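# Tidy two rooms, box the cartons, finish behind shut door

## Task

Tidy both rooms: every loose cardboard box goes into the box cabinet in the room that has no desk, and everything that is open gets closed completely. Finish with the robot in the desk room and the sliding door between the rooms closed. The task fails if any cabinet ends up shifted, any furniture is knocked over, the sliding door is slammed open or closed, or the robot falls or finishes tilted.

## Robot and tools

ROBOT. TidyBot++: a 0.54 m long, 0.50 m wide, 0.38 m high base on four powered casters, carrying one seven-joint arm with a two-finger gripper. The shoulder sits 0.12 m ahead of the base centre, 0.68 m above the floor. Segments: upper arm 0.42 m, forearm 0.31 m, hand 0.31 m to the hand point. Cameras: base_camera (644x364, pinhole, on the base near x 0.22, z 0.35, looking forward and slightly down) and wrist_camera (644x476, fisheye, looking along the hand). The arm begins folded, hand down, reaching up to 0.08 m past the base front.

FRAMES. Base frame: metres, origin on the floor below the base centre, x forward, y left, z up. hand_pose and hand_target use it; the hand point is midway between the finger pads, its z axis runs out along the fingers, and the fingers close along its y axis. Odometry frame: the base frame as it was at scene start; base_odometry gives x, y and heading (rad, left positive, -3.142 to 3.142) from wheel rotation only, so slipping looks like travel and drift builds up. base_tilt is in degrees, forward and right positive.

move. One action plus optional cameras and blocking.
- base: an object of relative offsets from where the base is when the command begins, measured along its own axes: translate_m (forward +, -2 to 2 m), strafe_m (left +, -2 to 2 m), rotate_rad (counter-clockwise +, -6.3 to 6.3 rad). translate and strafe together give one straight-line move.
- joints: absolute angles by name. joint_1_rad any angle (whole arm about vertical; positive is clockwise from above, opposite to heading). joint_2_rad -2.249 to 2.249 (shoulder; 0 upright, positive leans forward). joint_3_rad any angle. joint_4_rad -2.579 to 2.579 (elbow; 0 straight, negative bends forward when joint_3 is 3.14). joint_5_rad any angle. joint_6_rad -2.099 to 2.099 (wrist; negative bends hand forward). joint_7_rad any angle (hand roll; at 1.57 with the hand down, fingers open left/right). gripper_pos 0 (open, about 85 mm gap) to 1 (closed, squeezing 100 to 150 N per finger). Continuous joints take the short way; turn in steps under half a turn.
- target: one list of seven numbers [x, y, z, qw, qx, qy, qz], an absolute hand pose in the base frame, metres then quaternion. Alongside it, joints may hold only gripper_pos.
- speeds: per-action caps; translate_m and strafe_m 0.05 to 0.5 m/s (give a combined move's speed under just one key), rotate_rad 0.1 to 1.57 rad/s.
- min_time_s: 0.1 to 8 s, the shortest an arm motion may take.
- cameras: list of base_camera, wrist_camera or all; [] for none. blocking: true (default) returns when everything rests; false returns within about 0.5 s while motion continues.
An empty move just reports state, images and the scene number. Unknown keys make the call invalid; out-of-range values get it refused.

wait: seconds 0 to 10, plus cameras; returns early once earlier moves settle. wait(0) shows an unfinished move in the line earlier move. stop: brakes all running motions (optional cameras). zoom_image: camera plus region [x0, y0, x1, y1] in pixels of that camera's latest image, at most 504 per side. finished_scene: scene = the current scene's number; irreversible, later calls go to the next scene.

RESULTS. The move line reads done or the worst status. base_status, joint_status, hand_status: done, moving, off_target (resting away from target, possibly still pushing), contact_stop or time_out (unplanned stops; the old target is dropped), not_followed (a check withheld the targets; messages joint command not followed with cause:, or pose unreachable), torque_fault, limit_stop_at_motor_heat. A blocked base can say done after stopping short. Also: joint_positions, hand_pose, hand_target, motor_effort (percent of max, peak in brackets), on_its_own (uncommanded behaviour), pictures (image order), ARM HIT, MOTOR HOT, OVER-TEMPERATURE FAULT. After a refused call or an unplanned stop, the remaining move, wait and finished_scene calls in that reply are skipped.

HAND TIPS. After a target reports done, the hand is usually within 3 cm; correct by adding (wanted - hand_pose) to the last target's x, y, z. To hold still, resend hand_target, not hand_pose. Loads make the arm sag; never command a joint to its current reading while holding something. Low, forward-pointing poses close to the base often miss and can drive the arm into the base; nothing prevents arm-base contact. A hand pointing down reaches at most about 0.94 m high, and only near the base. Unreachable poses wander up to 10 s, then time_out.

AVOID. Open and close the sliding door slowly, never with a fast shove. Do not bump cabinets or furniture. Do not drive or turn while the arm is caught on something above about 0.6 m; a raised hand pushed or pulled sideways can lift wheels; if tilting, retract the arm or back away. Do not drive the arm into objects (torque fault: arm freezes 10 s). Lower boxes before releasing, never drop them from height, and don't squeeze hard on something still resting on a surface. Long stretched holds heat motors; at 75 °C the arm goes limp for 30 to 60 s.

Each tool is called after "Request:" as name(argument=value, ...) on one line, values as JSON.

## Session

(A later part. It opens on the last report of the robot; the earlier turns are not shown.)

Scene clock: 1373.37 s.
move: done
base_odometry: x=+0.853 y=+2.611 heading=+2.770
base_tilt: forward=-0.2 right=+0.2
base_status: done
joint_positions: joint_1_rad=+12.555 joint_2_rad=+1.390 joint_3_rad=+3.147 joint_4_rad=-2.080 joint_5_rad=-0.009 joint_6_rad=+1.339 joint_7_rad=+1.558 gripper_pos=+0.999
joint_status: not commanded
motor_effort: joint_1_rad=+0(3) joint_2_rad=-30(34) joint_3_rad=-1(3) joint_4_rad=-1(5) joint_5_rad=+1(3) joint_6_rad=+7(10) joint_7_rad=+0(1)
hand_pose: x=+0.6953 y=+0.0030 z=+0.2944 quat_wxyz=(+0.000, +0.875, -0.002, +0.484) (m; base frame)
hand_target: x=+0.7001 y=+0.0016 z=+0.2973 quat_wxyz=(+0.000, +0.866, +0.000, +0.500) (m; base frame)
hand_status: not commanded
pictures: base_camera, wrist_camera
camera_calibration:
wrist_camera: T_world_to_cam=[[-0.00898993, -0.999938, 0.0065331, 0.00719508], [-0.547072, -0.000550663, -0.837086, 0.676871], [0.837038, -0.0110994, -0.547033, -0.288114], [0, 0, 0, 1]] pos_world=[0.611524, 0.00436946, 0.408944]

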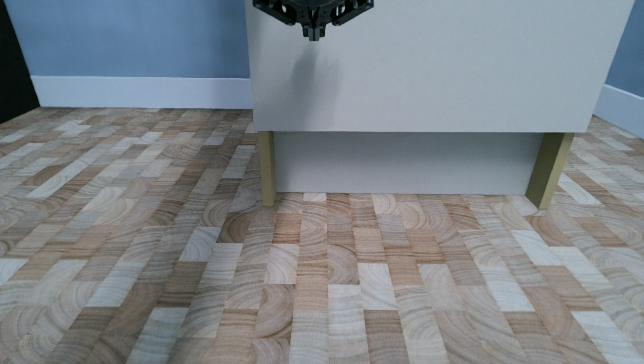

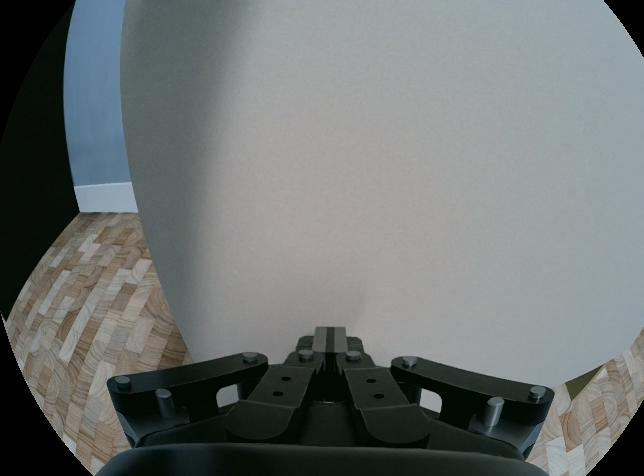

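Request:
move(base={"translate_m": 0.03, "strafe_m": 0.005}, speeds={"translate_m": 0.05})

Request:
move(base={"translate_m": 0.02}, speeds={"translate_m": 0.05})

Scene clock: 1382.67 s.
move: done
base_odometry: x=+0.823 y=+2.617 heading=+2.770
base_tilt: forward=-0.2 right=+0.2
base_status: done
joint_positions: joint_1_rad=+12.555 joint_2_rad=+1.395 joint_3_rad=+3.147 joint_4_rad=-2.082 joint_5_rad=-0.009 joint_6_rad=+1.340 joint_7_rad=+1.558 gripper_pos=+0.999
joint_status: not commanded
motor_effort: joint_1_rad=+0(2) joint_2_rad=-32(35) joint_3_rad=-1(2) joint_4_rad=+1(8) joint_5_rad=+2(3) joint_6_rad=+9(10) joint_7_rad=+1(1)
hand_pose: x=+0.6928 y=+0.0028 z=+0.2918 quat_wxyz=(+0.000, +0.876, -0.002, +0.482) (m; base frame)
hand_target: x=+0.7001 y=+0.0016 z=+0.2973 quat_wxyz=(+0.000, +0.866, +0.000, +0.500) (m; base frame)
hand_status: not commanded
pictures: base_camera, wrist_camera
camera_calibration:
wrist_camera: T_world_to_cam=[[-0.00925837, -0.999935, 0.00666328, 0.00710254], [-0.55173, -0.000449233, -0.834023, 0.675705], [0.833971, -0.011398, -0.55169, -0.283978], [0, 0, 0, 1]] pos_world=[0.609702, 0.00416883, 0.406838]

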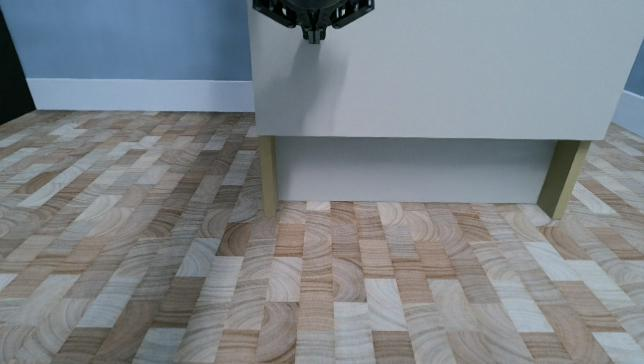

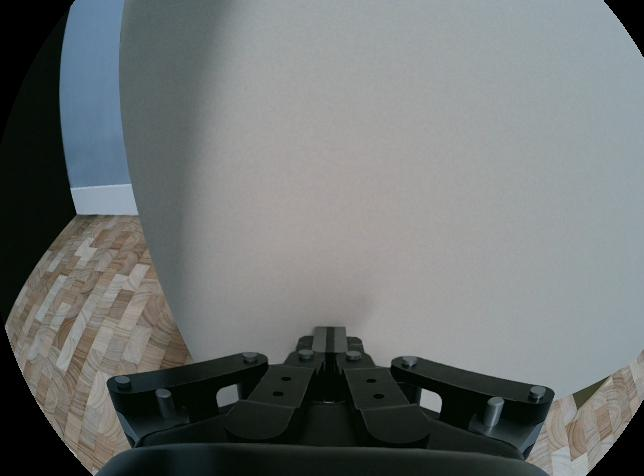

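Scene clock: 1383.53 s.
move: done
base_odometry: x=+0.804 y=+2.624 heading=+2.770
base_tilt: forward=-0.2 right=+0.2
base_status: done
joint_positions: joint_1_rad=+12.555 joint_2_rad=+1.412 joint_3_rad=+3.147 joint_4_rad=-2.109 joint_5_rad=-0.009 joint_6_rad=+1.340 joint_7_rad=+1.558 gripper_pos=+0.999
joint_status: not commanded
motor_effort: joint_1_rad=+0(1) joint_2_rad=-34(35) joint_3_rad=+0(2) joint_4_rad=+4(8) joint_5_rad=+1(2) joint_6_rad=+10(12) joint_7_rad=+0(1)
hand_pose: x=+0.6733 y=+0.0025 z=+0.2782 quat_wxyz=(+0.000, +0.887, -0.002, +0.462) (m; base frame)
hand_target: x=+0.7001 y=+0.0016 z=+0.2973 quat_wxyz=(+0.000, +0.866, +0.000, +0.500) (m; base frame)
hand_status: not commanded
pictures: base_camera, wrist_camera
camera_calibration:
wrist_camera: T_world_to_cam=[[-0.00910868, -0.99993, 0.00754241, 0.00639635], [-0.588155, -0.000742649, -0.808748, 0.671055], [0.808697, -0.0118027, -0.588107, -0.248033], [0, 0, 0, 1]] pos_world=[0.595326, 0.0039668, 0.396797]

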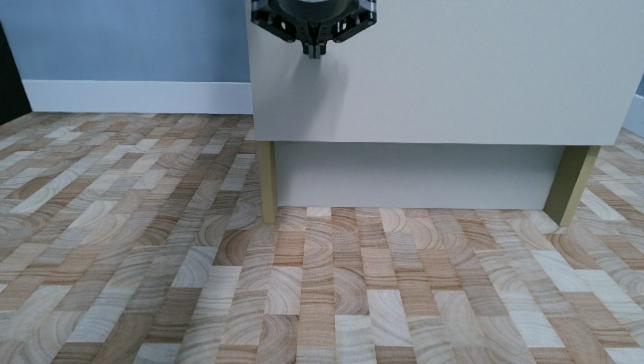

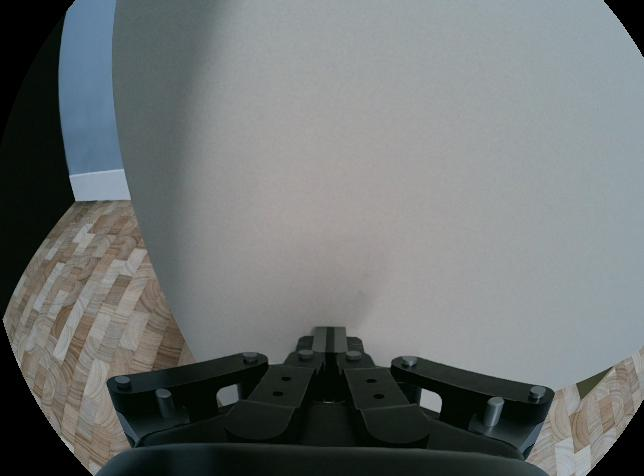

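Request:
move(base={"translate_m": -0.35}, speeds={"translate_m": 0.2})

Scene clock: 1396.20 s.
move: done
base_odometry: x=+1.130 y=+2.497 heading=+2.770
base_tilt: forward=-0.2 right=+0.2
base_status: done
joint_positions: joint_1_rad=+12.555 joint_2_rad=+1.412 joint_3_rad=+3.147 joint_4_rad=-2.072 joint_5_rad=-0.009 joint_6_rad=+1.351 joint_7_rad=+1.558 gripper_pos=+0.999
joint_status: not commanded
motor_effort: joint_1_rad=+0(2) joint_2_rad=-30(33) joint_3_rad=-1(2) joint_4_rad=-1(4) joint_5_rad=+2(2) joint_6_rad=+7(9) joint_7_rad=+0(1)
hand_pose: x=+0.6927 y=+0.0026 z=+0.2866 quat_wxyz=(+0.000, +0.875, -0.003, +0.484) (m; base frame)
hand_target: x=+0.7001 y=+0.0016 z=+0.2973 quat_wxyz=(+0.000, +0.866, +0.000, +0.500) (m; base frame)
hand_status: not commanded
pictures: base_camera, wrist_camera
camera_calibration:
wrist_camera: T_world_to_cam=[[-0.00950751, -0.999933, 0.00664755, 0.00709057], [-0.548346, -0.000345639, -0.836251, 0.669577], [0.836197, -0.0115958, -0.548306, -0.289156], [0, 0, 0, 1]] pos_world=[0.609019, 0.00396852, 0.401342]

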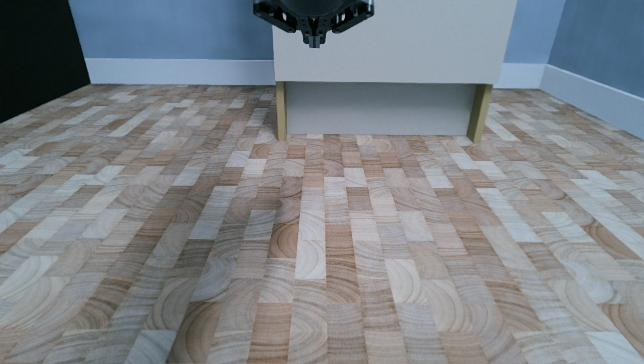

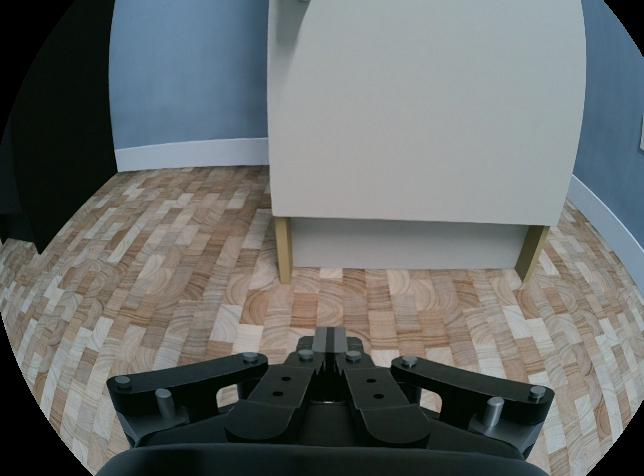

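Request:
move(base={"strafe_m": 1.15, "translate_m": 0.0}, joints={"joint_1_rad": 12.566, "joint_2_rad": -0.345, "joint_3_rad": 3.1416, "joint_4_rad": -2.52, "joint_5_rad": 0.0, "joint_6_rad": 0.2, "joint_7_rad": 1.571}, min_time_s=2.5)

Scene clock: 1420.70 s.
move: done
base_odometry: x=+0.713 y=+1.425 heading=+2.770
base_tilt: forward=-0.2 right=+0.2
base_status: done
joint_positions: joint_1_rad=+12.559 joint_2_rad=-0.328 joint_3_rad=+3.147 joint_4_rad=-2.494 joint_5_rad=-0.009 joint_6_rad=+0.252 joint_7_rad=+1.558 gripper_pos=+0.999
joint_status: all done
motor_effort: joint_1_rad=+0(3) joint_2_rad=-5(33) joint_3_rad=+1(3) joint_4_rad=+15(16) joint_5_rad=+2(3) joint_6_rad=+8(9) joint_7_rad=+1(2)
hand_pose: x=+0.5371 y=+0.0017 z=+0.7996 quat_wxyz=(-0.007, +0.817, -0.008, +0.576) (m; base frame)
hand_target: x=+0.5216 y=+0.0015 z=+0.7768 quat_wxyz=(+0.000, +0.835, +0.000, +0.551) (m; base frame)
hand_status: not commanded
pictures: base_camera, wrist_camera
camera_calibration:
wrist_camera: T_world_to_cam=[[-0.0131001, -0.999832, -0.0127919, 0.0187948], [-0.353524, 0.016598, -0.935278, 0.987753], [0.935334, -0.00773004, -0.353682, -0.0867267], [0, 0, 0, 1]] pos_world=[0.430559, 0.00172653, 0.893391]

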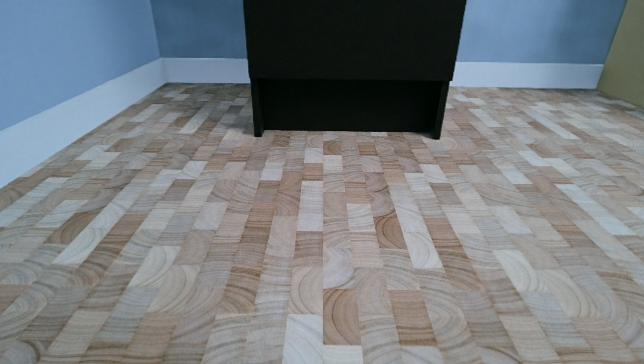

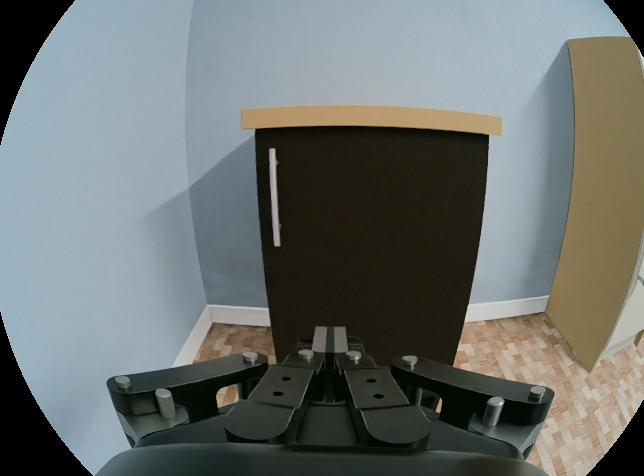

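Request:
move(base={"translate_m": 0.28, "strafe_m": 0.125}, speeds={"translate_m": 0.2}, joints={"joint_1_rad": 12.566, "joint_2_rad": 0.256, "joint_3_rad": 3.1416, "joint_4_rad": -2.444, "joint_5_rad": 0.0, "joint_6_rad": 0.78, "joint_7_rad": 1.571, "gripper_pos": 0.0}, min_time_s=2.0)

Scene clock: 1457.20 s.
move: done
base_odometry: x=+0.407 y=+1.410 heading=+2.771
base_tilt: forward=-0.2 right=+0.2
base_status: done
joint_positions: joint_1_rad=+12.559 joint_2_rad=+0.242 joint_3_rad=+3.147 joint_4_rad=-2.471 joint_5_rad=-0.009 joint_6_rad=+0.728 joint_7_rad=+1.558 gripper_pos=+0.000
joint_status: all done
motor_effort: joint_1_rad=+0(1) joint_2_rad=-17(19) joint_3_rad=+0(2) joint_4_rad=+9(16) joint_5_rad=+2(3) joint_6_rad=+7(9) joint_7_rad=+0(2)
hand_pose: x=+0.6355 y=+0.0010 z=+0.6790 quat_wxyz=(-0.003, +0.837, -0.008, +0.546) (m; base frame)
hand_target: x=+0.6524 y=+0.0015 z=+0.6981 quat_wxyz=(+0.000, +0.819, +0.000, +0.574) (m; base frame)
hand_status: not commanded
pictures: base_camera, wrist_camera
camera_calibration:
wrist_camera: T_world_to_cam=[[-0.0165585, -0.999848, -0.00552783, 0.0150871], [-0.420076, 0.0119737, -0.90741, 0.933148], [0.907338, -0.0127033, -0.420211, -0.158436], [0, 0, 0, 1]] pos_world=[0.535998, 0.00189892, 0.780254]

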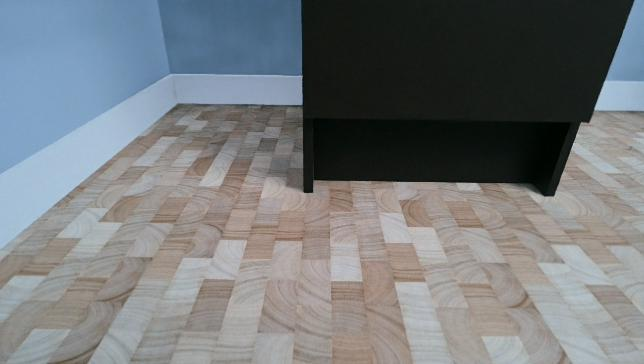

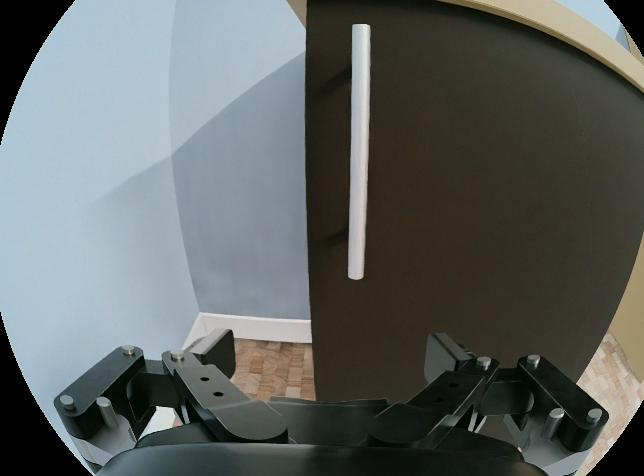

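Request:
move(base={"translate_m": 0.13, "strafe_m": -0.02}, speeds={"translate_m": 0.1})

Scene clock: 1468.83 s.
move: done
base_odometry: x=+0.293 y=+1.476 heading=+2.771
base_tilt: forward=-0.3 right=+0.2
base_status: done
joint_positions: joint_1_rad=+12.559 joint_2_rad=+0.243 joint_3_rad=+3.147 joint_4_rad=-2.468 joint_5_rad=-0.009 joint_6_rad=+0.731 joint_7_rad=+1.558 gripper_pos=+0.000
joint_status: not commanded
motor_effort: joint_1_rad=-1(1) joint_2_rad=-17(18) joint_3_rad=+0(1) joint_4_rad=+10(10) joint_5_rad=+2(2) joint_6_rad=+7(8) joint_7_rad=+1(1)
hand_pose: x=+0.6371 y=+0.0010 z=+0.6805 quat_wxyz=(-0.003, +0.836, -0.008, +0.549) (m; base frame)
hand_target: x=+0.6524 y=+0.0015 z=+0.6981 quat_wxyz=(+0.000, +0.819, +0.000, +0.574) (m; base frame)
hand_status: not commanded
pictures: base_camera, wrist_camera
camera_calibration:
wrist_camera: T_world_to_cam=[[-0.0164908, -0.999849, -0.0055179, 0.0150668], [-0.415605, 0.0118738, -0.909468, 0.933738], [0.909396, -0.0127046, -0.415737, -0.163628], [0, 0, 0, 1]] pos_world=[0.537117, 0.00189865, 0.781262]

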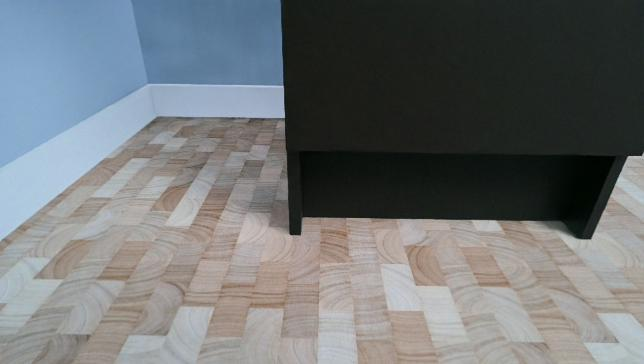

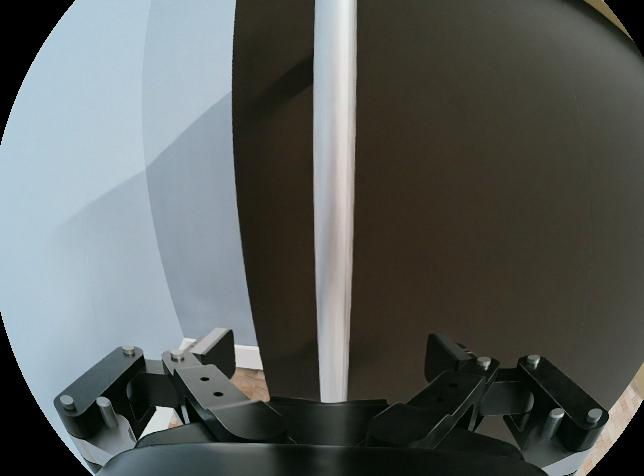

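Request:
move(base={"translate_m": 0.035}, speeds={"translate_m": 0.05})

Scene clock: 1476.27 s.
move: done
base_odometry: x=+0.260 y=+1.489 heading=+2.771
base_tilt: forward=-0.3 right=+0.2
base_status: done
joint_positions: joint_1_rad=+12.559 joint_2_rad=+0.240 joint_3_rad=+3.147 joint_4_rad=-2.509 joint_5_rad=-0.009 joint_6_rad=+0.731 joint_7_rad=+1.558 gripper_pos=+0.000
joint_status: not commanded
motor_effort: joint_1_rad=-1(2) joint_2_rad=-14(18) joint_3_rad=-1(2) joint_4_rad=+19(23) joint_5_rad=+4(4) joint_6_rad=+12(13) joint_7_rad=+1(1)
hand_pose: x=+0.6201 y=+0.0009 z=+0.6653 quat_wxyz=(-0.003, +0.846, -0.008, +0.533) (m; base frame)
hand_target: x=+0.6524 y=+0.0015 z=+0.6981 quat_wxyz=(+0.000, +0.819, +0.000, +0.574) (m; base frame)
hand_status: not commanded
pictures: base_camera, wrist_camera
camera_calibration:
wrist_camera: T_world_to_cam=[[-0.0167785, -0.999847, -0.00484514, 0.0143194], [-0.44977, 0.0118753, -0.893065, 0.923131], [0.892987, -0.0128051, -0.449901, -0.121544], [0, 0, 0, 1]] pos_world=[0.523974, 0.00179835, 0.769803]

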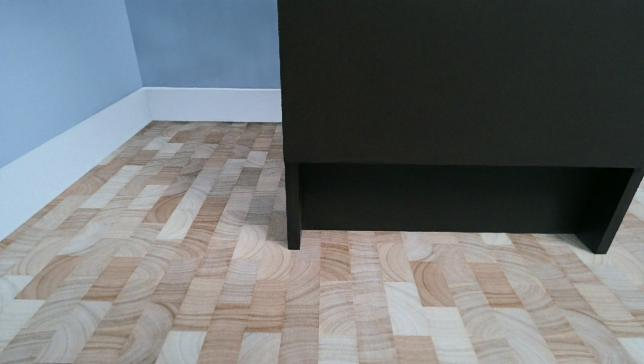

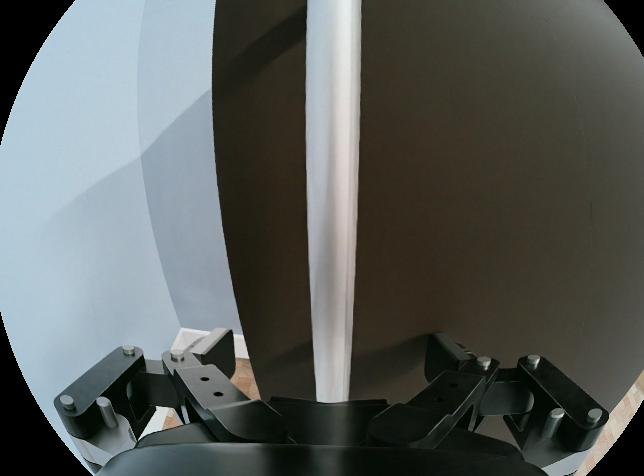

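Request:
move(base={"translate_m": -0.025}, speeds={"translate_m": 0.05})

Request:
move(joints={"gripper_pos": 0.8})

Scene clock: 1485.37 s.
move: done
base_odometry: x=+0.284 y=+1.479 heading=+2.771
base_tilt: forward=-0.2 right=+0.2
base_status: done
joint_positions: joint_1_rad=+12.559 joint_2_rad=+0.248 joint_3_rad=+3.147 joint_4_rad=-2.467 joint_5_rad=-0.009 joint_6_rad=+0.743 joint_7_rad=+1.558 gripper_pos=+0.000
joint_status: not commanded
motor_effort: joint_1_rad=+0(1) joint_2_rad=-17(19) joint_3_rad=-1(1) joint_4_rad=+9(17) joint_5_rad=+1(3) joint_6_rad=+7(11) joint_7_rad=+1(1)
hand_pose: x=+0.6390 y=+0.0009 z=+0.6821 quat_wxyz=(-0.003, +0.834, -0.008, +0.552) (m; base frame)
hand_target: x=+0.6524 y=+0.0015 z=+0.6981 quat_wxyz=(+0.000, +0.819, +0.000, +0.574) (m; base frame)
hand_status: not commanded
pictures: base_camera, wrist_camera
camera_calibration:
wrist_camera: T_world_to_cam=[[-0.0164431, -0.999849, -0.00566021, 0.0151739], [-0.407682, 0.0118734, -0.913047, 0.933443], [0.912976, -0.0127058, -0.407816, -0.17235], [0, 0, 0, 1]] pos_world=[0.538149, 0.00189864, 0.782076]

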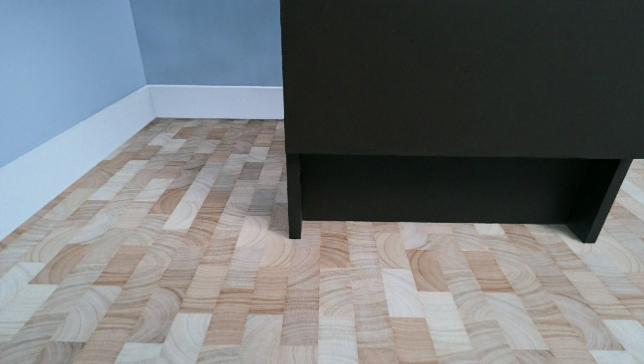

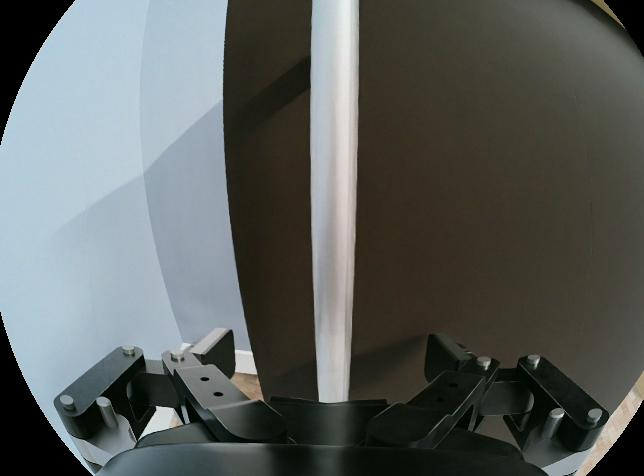

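Scene clock: 1486.37 s.
move: done
base_odometry: x=+0.284 y=+1.479 heading=+2.771
base_tilt: forward=-0.3 right=+0.2
base_status: not commanded
joint_positions: joint_1_rad=+12.563 joint_2_rad=+0.247 joint_3_rad=+3.147 joint_4_rad=-2.480 joint_5_rad=-0.009 joint_6_rad=+0.743 joint_7_rad=+1.558 gripper_pos=+0.800
joint_status: all done
motor_effort: joint_1_rad=-1(4) joint_2_rad=-17(18) joint_3_rad=+0(4) joint_4_rad=+17(20) joint_5_rad=+3(6) joint_6_rad=+12(14) joint_7_rad=+1(1)
hand_pose: x=+0.6334 y=-0.0014 z=+0.6765 quat_wxyz=(-0.002, +0.837, -0.010, +0.546) (m; base frame)
hand_target: x=+0.6524 y=+0.0015 z=+0.6981 quat_wxyz=(+0.000, +0.819, +0.000, +0.574) (m; base frame)
hand_status: not commanded
pictures: base_camera, wrist_camera
camera_calibration:
wrist_camera: T_world_to_cam=[[-0.0211372, -0.999763, -0.00524299, 0.0153557], [-0.41994, 0.0136373, -0.907449, 0.930023], [0.907306, -0.0169792, -0.420129, -0.157751], [0, 0, 0, 1]] pos_world=[0.534007, -0.0000094931, 0.777753]

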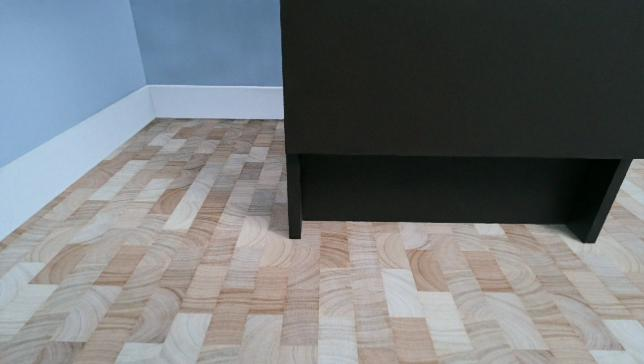

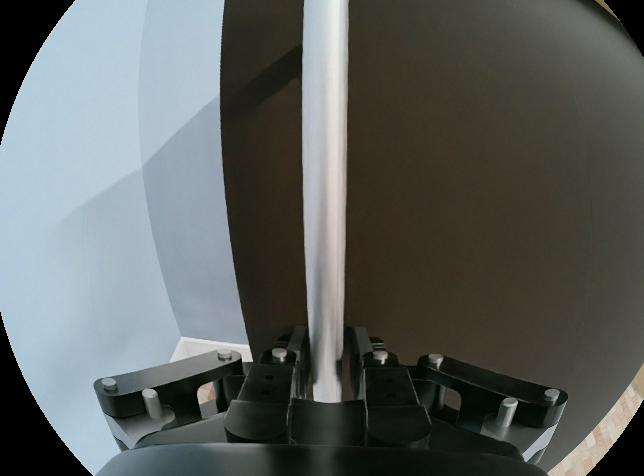

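Request:
move(base={"translate_m": -0.012}, speeds={"translate_m": 0.05}, cameras=[])

Request:
move(joints={"gripper_pos": 0.92})

Scene clock: 1494.93 s.
move: done
base_odometry: x=+0.295 y=+1.475 heading=+2.771
base_tilt: forward=-0.2 right=+0.2
base_status: done
joint_positions: joint_1_rad=+12.563 joint_2_rad=+0.248 joint_3_rad=+3.147 joint_4_rad=-2.458 joint_5_rad=-0.009 joint_6_rad=+0.750 joint_7_rad=+1.558 gripper_pos=+0.800
joint_status: not commanded
motor_effort: joint_1_rad=+0(1) joint_2_rad=-17(19) joint_3_rad=-1(1) joint_4_rad=+10(16) joint_5_rad=+2(3) joint_6_rad=+7(12) joint_7_rad=+0(1)
hand_pose: x=+0.6436 y=-0.0014 z=+0.6881 quat_wxyz=(-0.002, +0.829, -0.010, +0.559) (m; base frame)
hand_target: x=+0.6524 y=+0.0015 z=+0.6981 quat_wxyz=(+0.000, +0.819, +0.000, +0.574) (m; base frame)
hand_status: not commanded
pictures: none
No camera images: "cameras" was empty.

Scene clock: 1495.47 s.
move: done
base_odometry: x=+0.295 y=+1.475 heading=+2.771
base_tilt: forward=-0.2 right=+0.2
base_status: not commanded
joint_positions: joint_1_rad=+12.563 joint_2_rad=+0.248 joint_3_rad=+3.146 joint_4_rad=-2.458 joint_5_rad=-0.009 joint_6_rad=+0.750 joint_7_rad=+1.558 gripper_pos=+0.894
joint_status: all done
motor_effort: joint_1_rad=+0(2) joint_2_rad=-14(17) joint_3_rad=+0(1) joint_4_rad=+13(13) joint_5_rad=+1(2) joint_6_rad=+8(9) joint_7_rad=-1(1)
hand_pose: x=+0.6436 y=-0.0010 z=+0.6881 quat_wxyz=(-0.002, +0.829, -0.010, +0.559) (m; base frame)
hand_target: x=+0.6524 y=+0.0015 z=+0.6981 quat_wxyz=(+0.000, +0.819, +0.000, +0.574) (m; base frame)
hand_status: not commanded
pictures: base_camera, wrist_camera
camera_calibration:
wrist_camera: T_world_to_cam=[[-0.0200623, -0.999781, -0.0060339, 0.0158931], [-0.392439, 0.0134254, -0.91968, 0.9355], [0.919559, -0.016083, -0.392623, -0.188864], [0, 0, 0, 1]] pos_world=[0.541118, 0.000292647, 0.786304]

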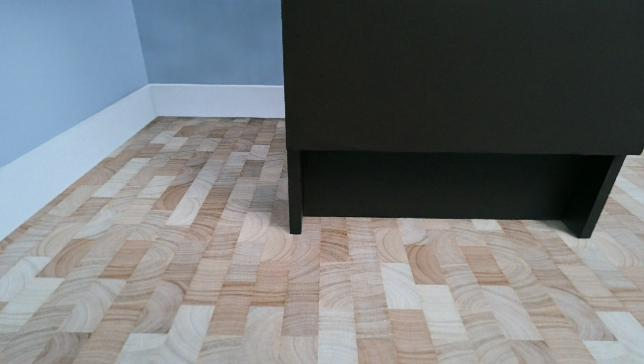

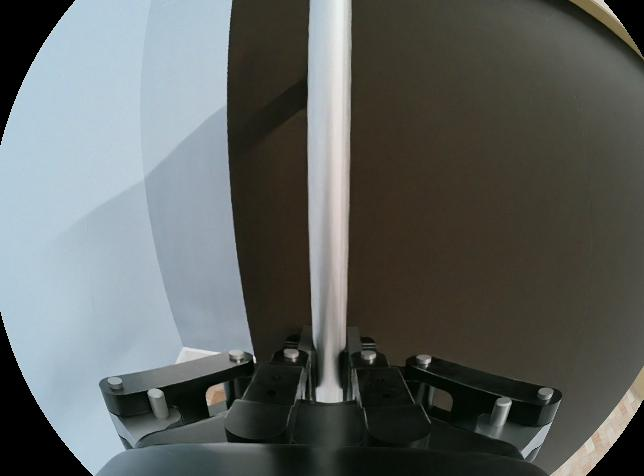

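Request:
move(base={"translate_m": -0.0595, "strafe_m": -0.108, "rotate_rad": 0.15}, speeds={"translate_m": 0.1, "rotate_rad": 0.13})

Scene clock: 1522.53 s.
move: done
base_odometry: x=+0.390 y=+1.554 heading=+2.922
base_tilt: forward=-0.2 right=+0.2
base_status: done
joint_positions: joint_1_rad=+12.563 joint_2_rad=+0.254 joint_3_rad=+3.141 joint_4_rad=-2.450 joint_5_rad=-0.006 joint_6_rad=+0.751 joint_7_rad=+1.558 gripper_pos=+0.895
joint_status: not commanded
motor_effort: joint_1_rad=+0(5) joint_2_rad=-20(21) joint_3_rad=-1(5) joint_4_rad=+10(12) joint_5_rad=+1(5) joint_6_rad=+10(11) joint_7_rad=-1(1)
hand_pose: x=+0.6468 y=+0.0019 z=+0.6882 quat_wxyz=(-0.004, +0.829, -0.007, +0.560) (m; base frame)
hand_target: x=+0.6524 y=+0.0015 z=+0.6981 quat_wxyz=(+0.000, +0.819, +0.000, +0.574) (m; base frame)
hand_status: not commanded
pictures: base_camera, wrist_camera
camera_calibration:
wrist_camera: T_world_to_cam=[[-0.0133098, -0.999892, -0.00622369, 0.0146397], [-0.390633, 0.0109292, -0.920482, 0.936211], [0.92045, -0.00982027, -0.390737, -0.193604], [0, 0, 0, 1]] pos_world=[0.544113, 0.00250478, 0.786208]

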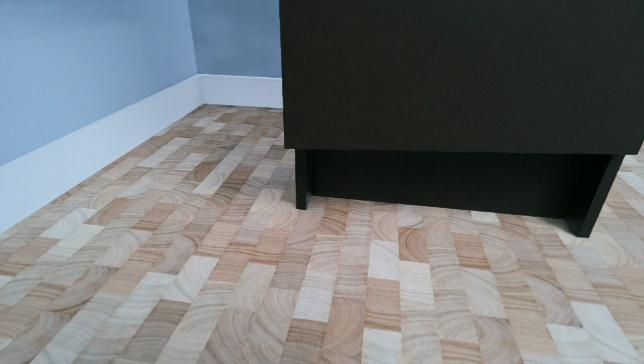

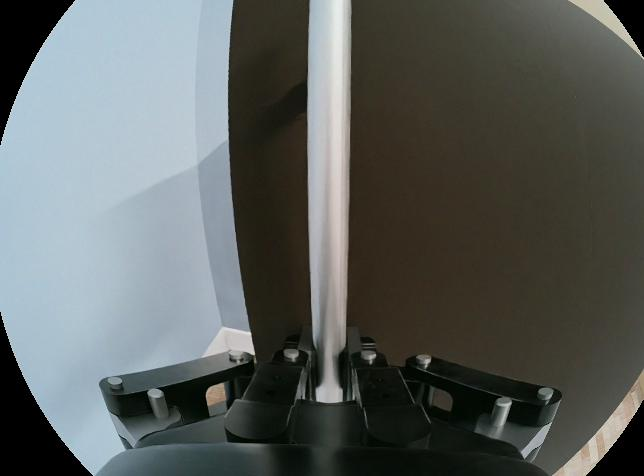

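Request:
move(base={"translate_m": -0.0595, "strafe_m": -0.108, "rotate_rad": 0.15}, speeds={"translate_m": 0.1, "rotate_rad": 0.13}, cameras=[])

Request:
move(base={"translate_m": -0.0595, "strafe_m": -0.108, "rotate_rad": 0.15}, speeds={"translate_m": 0.1, "rotate_rad": 0.13})

Scene clock: 1530.87 s.
move: done
base_odometry: x=+0.471 y=+1.646 heading=+3.072
base_tilt: forward=-0.2 right=+0.2
base_status: done
joint_positions: joint_1_rad=+12.561 joint_2_rad=+0.254 joint_3_rad=+3.138 joint_4_rad=-2.450 joint_5_rad=-0.004 joint_6_rad=+0.751 joint_7_rad=+1.558 gripper_pos=+0.895
joint_status: not commanded
motor_effort: joint_1_rad=+1(5) joint_2_rad=-19(21) joint_3_rad=+1(5) joint_4_rad=+10(12) joint_5_rad=+0(5) joint_6_rad=+10(11) joint_7_rad=-1(1)
hand_pose: x=+0.6468 y=+0.0053 z=+0.6882 quat_wxyz=(-0.006, +0.829, -0.004, +0.560) (m; base frame)
hand_target: x=+0.6524 y=+0.0015 z=+0.6981 quat_wxyz=(+0.000, +0.819, +0.000, +0.574) (m; base frame)
hand_status: not commanded
pictures: none
No camera images: "cameras" was empty.

Scene clock: 1532.67 s.
move: done
base_odometry: x=+0.538 y=+1.750 heading=-3.060
base_tilt: forward=-0.2 right=+0.2
base_status: done
joint_positions: joint_1_rad=+12.559 joint_2_rad=+0.254 joint_3_rad=+3.136 joint_4_rad=-2.450 joint_5_rad=-0.001 joint_6_rad=+0.751 joint_7_rad=+1.558 gripper_pos=+0.895
joint_status: not commanded
motor_effort: joint_1_rad=+1(6) joint_2_rad=-20(21) joint_3_rad=+0(5) joint_4_rad=+10(12) joint_5_rad=+0(4) joint_6_rad=+10(11) joint_7_rad=-1(1)
hand_pose: x=+0.6468 y=+0.0079 z=+0.6882 quat_wxyz=(-0.008, +0.829, -0.001, +0.560) (m; base frame)
hand_target: x=+0.6524 y=+0.0015 z=+0.6981 quat_wxyz=(+0.000, +0.819, +0.000, +0.574) (m; base frame)
hand_status: not commanded
pictures: base_camera, wrist_camera
camera_calibration:
wrist_camera: T_world_to_cam=[[0.000622249, -0.999985, -0.00540845, 0.0110389], [-0.39073, 0.00473538, -0.920493, 0.936254], [0.920505, 0.00268602, -0.390721, -0.193666], [0, 0, 0, 1]] pos_world=[0.544086, 0.00712545, 0.786206]

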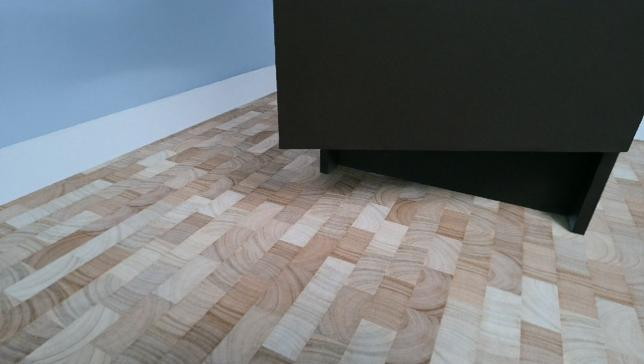

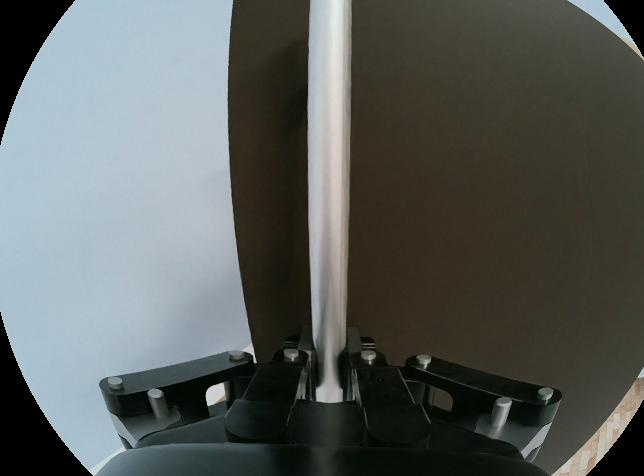

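Request:
move(base={"translate_m": -0.0595, "strafe_m": -0.108, "rotate_rad": 0.15}, speeds={"translate_m": 0.1, "rotate_rad": 0.13}, cameras=[])

Request:
move(base={"translate_m": -0.0595, "strafe_m": -0.108, "rotate_rad": 0.15}, speeds={"translate_m": 0.1, "rotate_rad": 0.13})

Request:
move(base={"translate_m": -0.0595, "strafe_m": -0.108, "rotate_rad": 0.15}, speeds={"translate_m": 0.1, "rotate_rad": 0.13})

Scene clock: 1547.40 s.
move: done
base_odometry: x=+0.589 y=+1.863 heading=-2.909
base_tilt: forward=-0.2 right=+0.2
base_status: done
joint_positions: joint_1_rad=+12.558 joint_2_rad=+0.254 joint_3_rad=+3.134 joint_4_rad=-2.450 joint_5_rad=+0.001 joint_6_rad=+0.751 joint_7_rad=+1.558 gripper_pos=+0.895
joint_status: not commanded
motor_effort: joint_1_rad=+2(5) joint_2_rad=-18(20) joint_3_rad=+2(5) joint_4_rad=+11(13) joint_5_rad=-1(5) joint_6_rad=+8(12) joint_7_rad=-1(2)
hand_pose: x=+0.6467 y=+0.0097 z=+0.6882 quat_wxyz=(-0.009, +0.829, +0.001, +0.560) (m; base frame)
hand_target: x=+0.6524 y=+0.0015 z=+0.6981 quat_wxyz=(+0.000, +0.819, +0.000, +0.574) (m; base frame)
hand_status: not commanded
pictures: none
No camera images: "cameras" was empty.

Scene clock: 1549.20 s.
move: done
base_odometry: x=+0.622 y=+1.981 heading=-2.758
base_tilt: forward=-0.2 right=+0.2
base_status: done
joint_positions: joint_1_rad=+12.558 joint_2_rad=+0.254 joint_3_rad=+3.134 joint_4_rad=-2.450 joint_5_rad=+0.003 joint_6_rad=+0.751 joint_7_rad=+1.558 gripper_pos=+0.895
joint_status: not commanded
motor_effort: joint_1_rad=+2(5) joint_2_rad=-19(19) joint_3_rad=+2(5) joint_4_rad=+11(12) joint_5_rad=-1(4) joint_6_rad=+9(10) joint_7_rad=-1(1)
hand_pose: x=+0.6466 y=+0.0107 z=+0.6882 quat_wxyz=(-0.009, +0.829, +0.003, +0.560) (m; base frame)
hand_target: x=+0.6524 y=+0.0015 z=+0.6981 quat_wxyz=(+0.000, +0.819, +0.000, +0.574) (m; base frame)
hand_status: not commanded
pictures: base_camera, wrist_camera
camera_calibration:
wrist_camera: T_world_to_cam=[[0.00811188, -0.999958, -0.00424094, 0.00825493], [-0.390753, 0.000734055, -0.920495, 0.936249], [0.92046, 0.0091241, -0.390731, -0.193595], [0, 0, 0, 1]] pos_world=[0.543972, 0.00933371, 0.786204]

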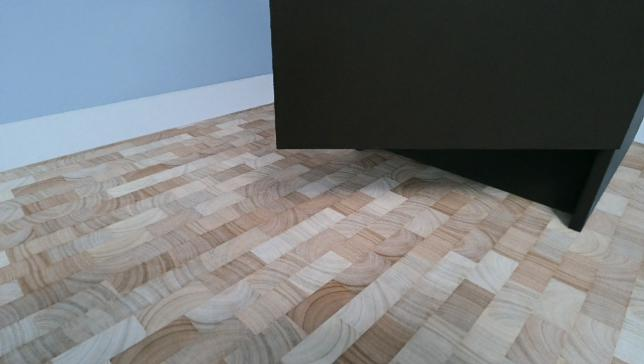

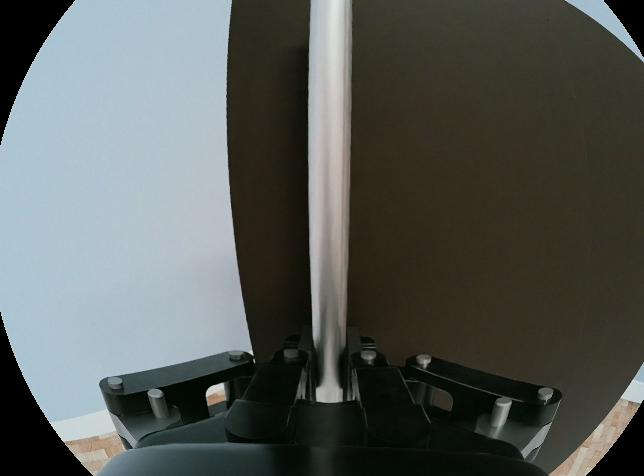

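Scene clock: 1551.00 s.
move: done
base_odometry: x=+0.636 y=+2.104 heading=-2.608
base_tilt: forward=-0.2 right=+0.2
base_status: done
joint_positions: joint_1_rad=+12.558 joint_2_rad=+0.254 joint_3_rad=+3.134 joint_4_rad=-2.450 joint_5_rad=+0.005 joint_6_rad=+0.751 joint_7_rad=+1.558 gripper_pos=+0.895
joint_status: not commanded
motor_effort: joint_1_rad=+2(6) joint_2_rad=-19(19) joint_3_rad=+2(5) joint_4_rad=+11(12) joint_5_rad=-1(4) joint_6_rad=+10(11) joint_7_rad=+0(1)
hand_pose: x=+0.6466 y=+0.0109 z=+0.6882 quat_wxyz=(-0.009, +0.829, +0.003, +0.560) (m; base frame)
hand_target: x=+0.6524 y=+0.0015 z=+0.6981 quat_wxyz=(+0.000, +0.819, +0.000, +0.574) (m; base frame)
hand_status: not commanded
pictures: base_camera, wrist_camera
camera_calibration:
wrist_camera: T_world_to_cam=[[0.0093045, -0.999951, -0.00343039, 0.00706879], [-0.39075, -0.000478092, -0.920497, 0.936218], [0.92045, 0.00990519, -0.390735, -0.193501], [0, 0, 0, 1]] pos_world=[0.543869, 0.0094327, 0.786202]

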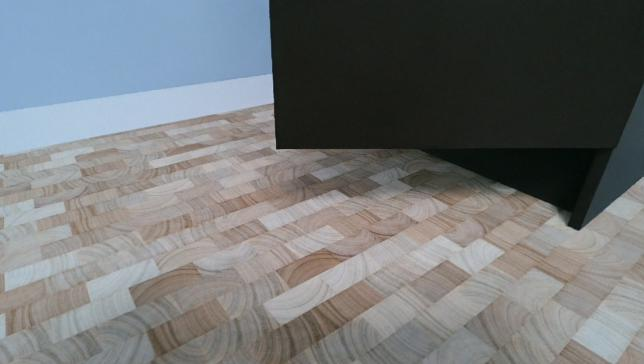

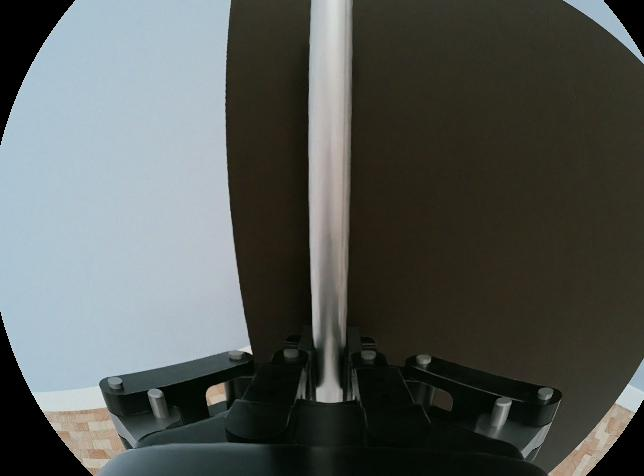

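Request:
move(base={"translate_m": -0.0595, "strafe_m": -0.108, "rotate_rad": 0.15}, speeds={"translate_m": 0.1, "rotate_rad": 0.13}, cameras=[])

Request:
move(base={"translate_m": -0.0595, "strafe_m": -0.108, "rotate_rad": 0.15}, speeds={"translate_m": 0.1, "rotate_rad": 0.13}, cameras=[])

Request:
move(base={"translate_m": -0.0595, "strafe_m": -0.108, "rotate_rad": 0.15}, speeds={"translate_m": 0.1, "rotate_rad": 0.13}, cameras=[])

Request:
move(base={"translate_m": -0.0595, "strafe_m": -0.108, "rotate_rad": 0.15}, speeds={"translate_m": 0.1, "rotate_rad": 0.13})

Scene clock: 1570.93 s.
move: done
base_odometry: x=+0.633 y=+2.227 heading=-2.457
base_tilt: forward=-0.2 right=+0.2
base_status: done
joint_positions: joint_1_rad=+12.559 joint_2_rad=+0.254 joint_3_rad=+3.135 joint_4_rad=-2.450 joint_5_rad=+0.006 joint_6_rad=+0.751 joint_7_rad=+1.558 gripper_pos=+0.895
joint_status: not commanded
motor_effort: joint_1_rad=+2(6) joint_2_rad=-19(19) joint_3_rad=+2(5) joint_4_rad=+11(12) joint_5_rad=+0(4) joint_6_rad=+9(11) joint_7_rad=-1(1)
hand_pose: x=+0.6466 y=+0.0102 z=+0.6882 quat_wxyz=(-0.009, +0.829, +0.003, +0.560) (m; base frame)
hand_target: x=+0.6524 y=+0.0015 z=+0.6981 quat_wxyz=(+0.000, +0.819, +0.000, +0.574) (m; base frame)
hand_status: not commanded
pictures: none
No camera images: "cameras" was empty.

Scene clock: 1572.73 s.
move: done
base_odometry: x=+0.610 y=+2.349 heading=-2.306
base_tilt: forward=-0.2 right=+0.3
base_status: done
joint_positions: joint_1_rad=+12.560 joint_2_rad=+0.254 joint_3_rad=+3.137 joint_4_rad=-2.450 joint_5_rad=+0.008 joint_6_rad=+0.751 joint_7_rad=+1.558 gripper_pos=+0.895
joint_status: not commanded
motor_effort: joint_1_rad=+2(5) joint_2_rad=-19(19) joint_3_rad=+3(5) joint_4_rad=+10(12) joint_5_rad=-1(4) joint_6_rad=+9(11) joint_7_rad=+0(1)
hand_pose: x=+0.6467 y=+0.0086 z=+0.6882 quat_wxyz=(-0.008, +0.829, +0.003, +0.560) (m; base frame)
hand_target: x=+0.6524 y=+0.0015 z=+0.6981 quat_wxyz=(+0.000, +0.819, +0.000, +0.574) (m; base frame)
hand_status: not commanded
pictures: none
No camera images: "cameras" was empty.

Scene clock: 1574.53 s.
move: done
base_odometry: x=+0.570 y=+2.465 heading=-2.155
base_tilt: forward=-0.3 right=+0.2
base_status: done
joint_positions: joint_1_rad=+12.563 joint_2_rad=+0.254 joint_3_rad=+3.139 joint_4_rad=-2.450 joint_5_rad=+0.008 joint_6_rad=+0.751 joint_7_rad=+1.558 gripper_pos=+0.895
joint_status: not commanded
motor_effort: joint_1_rad=+0(5) joint_2_rad=-19(20) joint_3_rad=+0(5) joint_4_rad=+10(12) joint_5_rad=-1(5) joint_6_rad=+9(11) joint_7_rad=-1(1)
hand_pose: x=+0.6468 y=+0.0063 z=+0.6882 quat_wxyz=(-0.006, +0.828, +0.001, +0.560) (m; base frame)
hand_target: x=+0.6524 y=+0.0015 z=+0.6981 quat_wxyz=(+0.000, +0.819, +0.000, +0.574) (m; base frame)
hand_status: not commanded
pictures: none
No camera images: "cameras" was empty.

Scene clock: 1576.33 s.
move: done
base_odometry: x=+0.513 y=+2.575 heading=-2.005
base_tilt: forward=-0.2 right=+0.2
base_status: done
joint_positions: joint_1_rad=+12.565 joint_2_rad=+0.254 joint_3_rad=+3.142 joint_4_rad=-2.450 joint_5_rad=+0.009 joint_6_rad=+0.751 joint_7_rad=+1.558 gripper_pos=+0.895
joint_status: not commanded
motor_effort: joint_1_rad=-1(6) joint_2_rad=-19(20) joint_3_rad=-1(6) joint_4_rad=+10(12) joint_5_rad=+2(6) joint_6_rad=+9(11) joint_7_rad=-1(1)
hand_pose: x=+0.6468 y=+0.0036 z=+0.6882 quat_wxyz=(-0.004, +0.829, -0.001, +0.560) (m; base frame)
hand_target: x=+0.6524 y=+0.0015 z=+0.6981 quat_wxyz=(+0.000, +0.819, +0.000, +0.574) (m; base frame)
hand_status: not commanded
pictures: base_camera, wrist_camera
camera_calibration:
wrist_camera: T_world_to_cam=[[-0.00265228, -0.999996, 0.000347379, 0.00486859], [-0.390455, 0.000715796, -0.920622, 0.93623], [0.920618, -0.00257738, -0.390456, -0.193918], [0, 0, 0, 1]] pos_world=[0.544093, 0.00369862, 0.786196]

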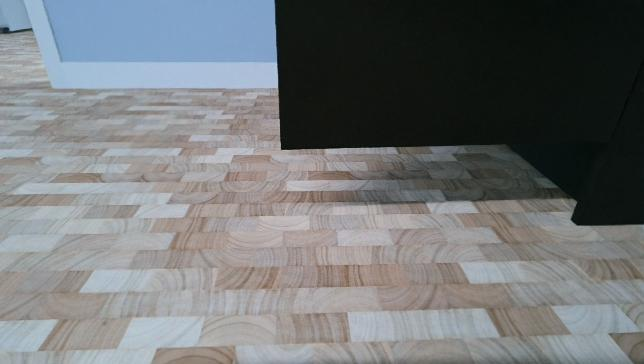

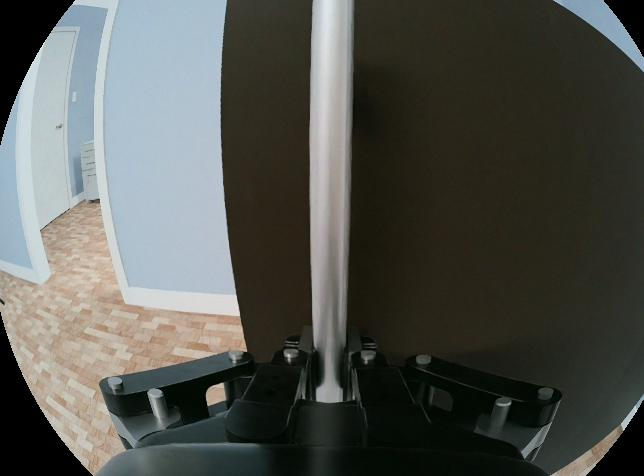

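Request:
move(joints={"gripper_pos": 0.0}, cameras=[])

Request:
move(base={"translate_m": -0.2}, speeds={"translate_m": 0.1})

Scene clock: 1589.43 s.
move: done
base_odometry: x=+0.513 y=+2.575 heading=-2.005
base_tilt: forward=-0.2 right=+0.2
base_status: not commanded
joint_positions: joint_1_rad=+12.565 joint_2_rad=+0.254 joint_3_rad=+3.142 joint_4_rad=-2.450 joint_5_rad=+0.009 joint_6_rad=+0.751 joint_7_rad=+1.558 gripper_pos=+0.000
joint_status: all done
motor_effort: joint_1_rad=+0(1) joint_2_rad=-17(19) joint_3_rad=+0(1) joint_4_rad=+9(10) joint_5_rad=+1(2) joint_6_rad=+7(10) joint_7_rad=+0(1)
hand_pose: x=+0.6468 y=+0.0036 z=+0.6882 quat_wxyz=(-0.004, +0.829, -0.001, +0.560) (m; base frame)
hand_target: x=+0.6524 y=+0.0015 z=+0.6981 quat_wxyz=(+0.000, +0.819, +0.000, +0.574) (m; base frame)
hand_status: not commanded
pictures: none
No camera images: "cameras" was empty.

Scene clock: 1592.00 s.
move: done
base_odometry: x=+0.597 y=+2.756 heading=-2.005
base_tilt: forward=-0.2 right=+0.2
base_status: done
joint_positions: joint_1_rad=+12.565 joint_2_rad=+0.254 joint_3_rad=+3.142 joint_4_rad=-2.450 joint_5_rad=+0.009 joint_6_rad=+0.751 joint_7_rad=+1.558 gripper_pos=+0.000
joint_status: not commanded
motor_effort: joint_1_rad=+0(1) joint_2_rad=-17(20) joint_3_rad=+0(1) joint_4_rad=+9(11) joint_5_rad=+2(3) joint_6_rad=+8(9) joint_7_rad=+0(1)
hand_pose: x=+0.6468 y=+0.0036 z=+0.6882 quat_wxyz=(-0.004, +0.829, -0.001, +0.560) (m; base frame)
hand_target: x=+0.6524 y=+0.0015 z=+0.6981 quat_wxyz=(+0.000, +0.819, +0.000, +0.574) (m; base frame)
hand_status: not commanded
pictures: base_camera, wrist_camera
camera_calibration:
wrist_camera: T_world_to_cam=[[-0.00265228, -0.999996, 0.000347379, 0.00486859], [-0.390455, 0.000715796, -0.920622, 0.93623], [0.920618, -0.00257738, -0.390456, -0.193918], [0, 0, 0, 1]] pos_world=[0.544093, 0.00369862, 0.786196]

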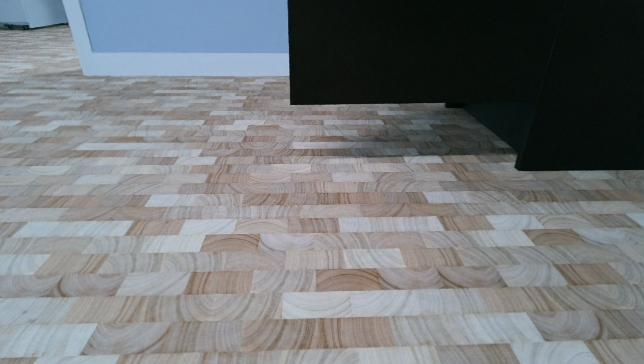

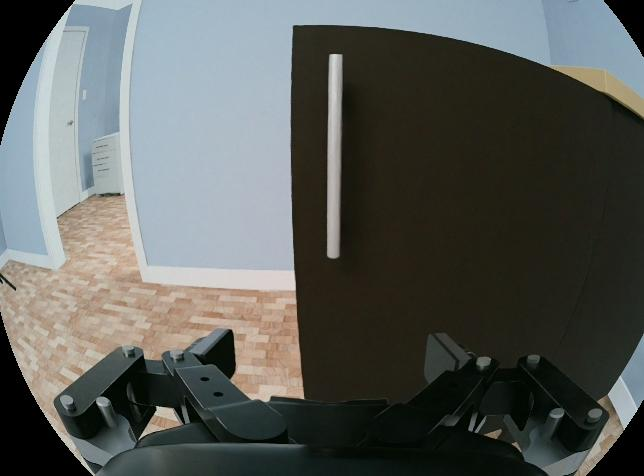

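Request:
move(base={"strafe_m": 0.8}, speeds={"translate_m": 0.3}, joints={"joint_1_rad": 12.566, "joint_2_rad": -0.345, "joint_3_rad": 3.1416, "joint_4_rad": -2.52, "joint_5_rad": 0.0, "joint_6_rad": 0.2, "joint_7_rad": 1.571}, min_time_s=2.0, cameras=[])

Request:
move(base={"rotate_rad": -1.508}, speeds={"rotate_rad": 0.8}, cameras=[])

Request:
move(base={"strafe_m": 1.1}, speeds={"translate_m": 0.4})

"speeds": translate_m has a speed but no command beside it: command translate_m too, or leave its speed out
Scene clock: 1620.93 s.
base_odometry: x=+0.597 y=+2.756 heading=-2.005
base_tilt: forward=-0.2 right=+0.2
base_status: done
joint_positions: joint_1_rad=+12.565 joint_2_rad=+0.254 joint_3_rad=+3.142 joint_4_rad=-2.450 joint_5_rad=+0.009 joint_6_rad=+0.751 joint_7_rad=+1.558 gripper_pos=+0.000
joint_status: not commanded
motor_effort: joint_1_rad=+0(1) joint_2_rad=-17(20) joint_3_rad=+0(1) joint_4_rad=+10(11) joint_5_rad=+2(3) joint_6_rad=+8(9) joint_7_rad=+0(1)
hand_pose: x=+0.6468 y=+0.0036 z=+0.6882 quat_wxyz=(-0.004, +0.829, -0.001, +0.560) (m; base frame)
hand_target: x=+0.6524 y=+0.0015 z=+0.6981 quat_wxyz=(+0.000, +0.819, +0.000, +0.574) (m; base frame)
hand_status: not commanded
pictures: none

not run: a call was refused earlier in this reply.

not run: a call was refused earlier in this reply.


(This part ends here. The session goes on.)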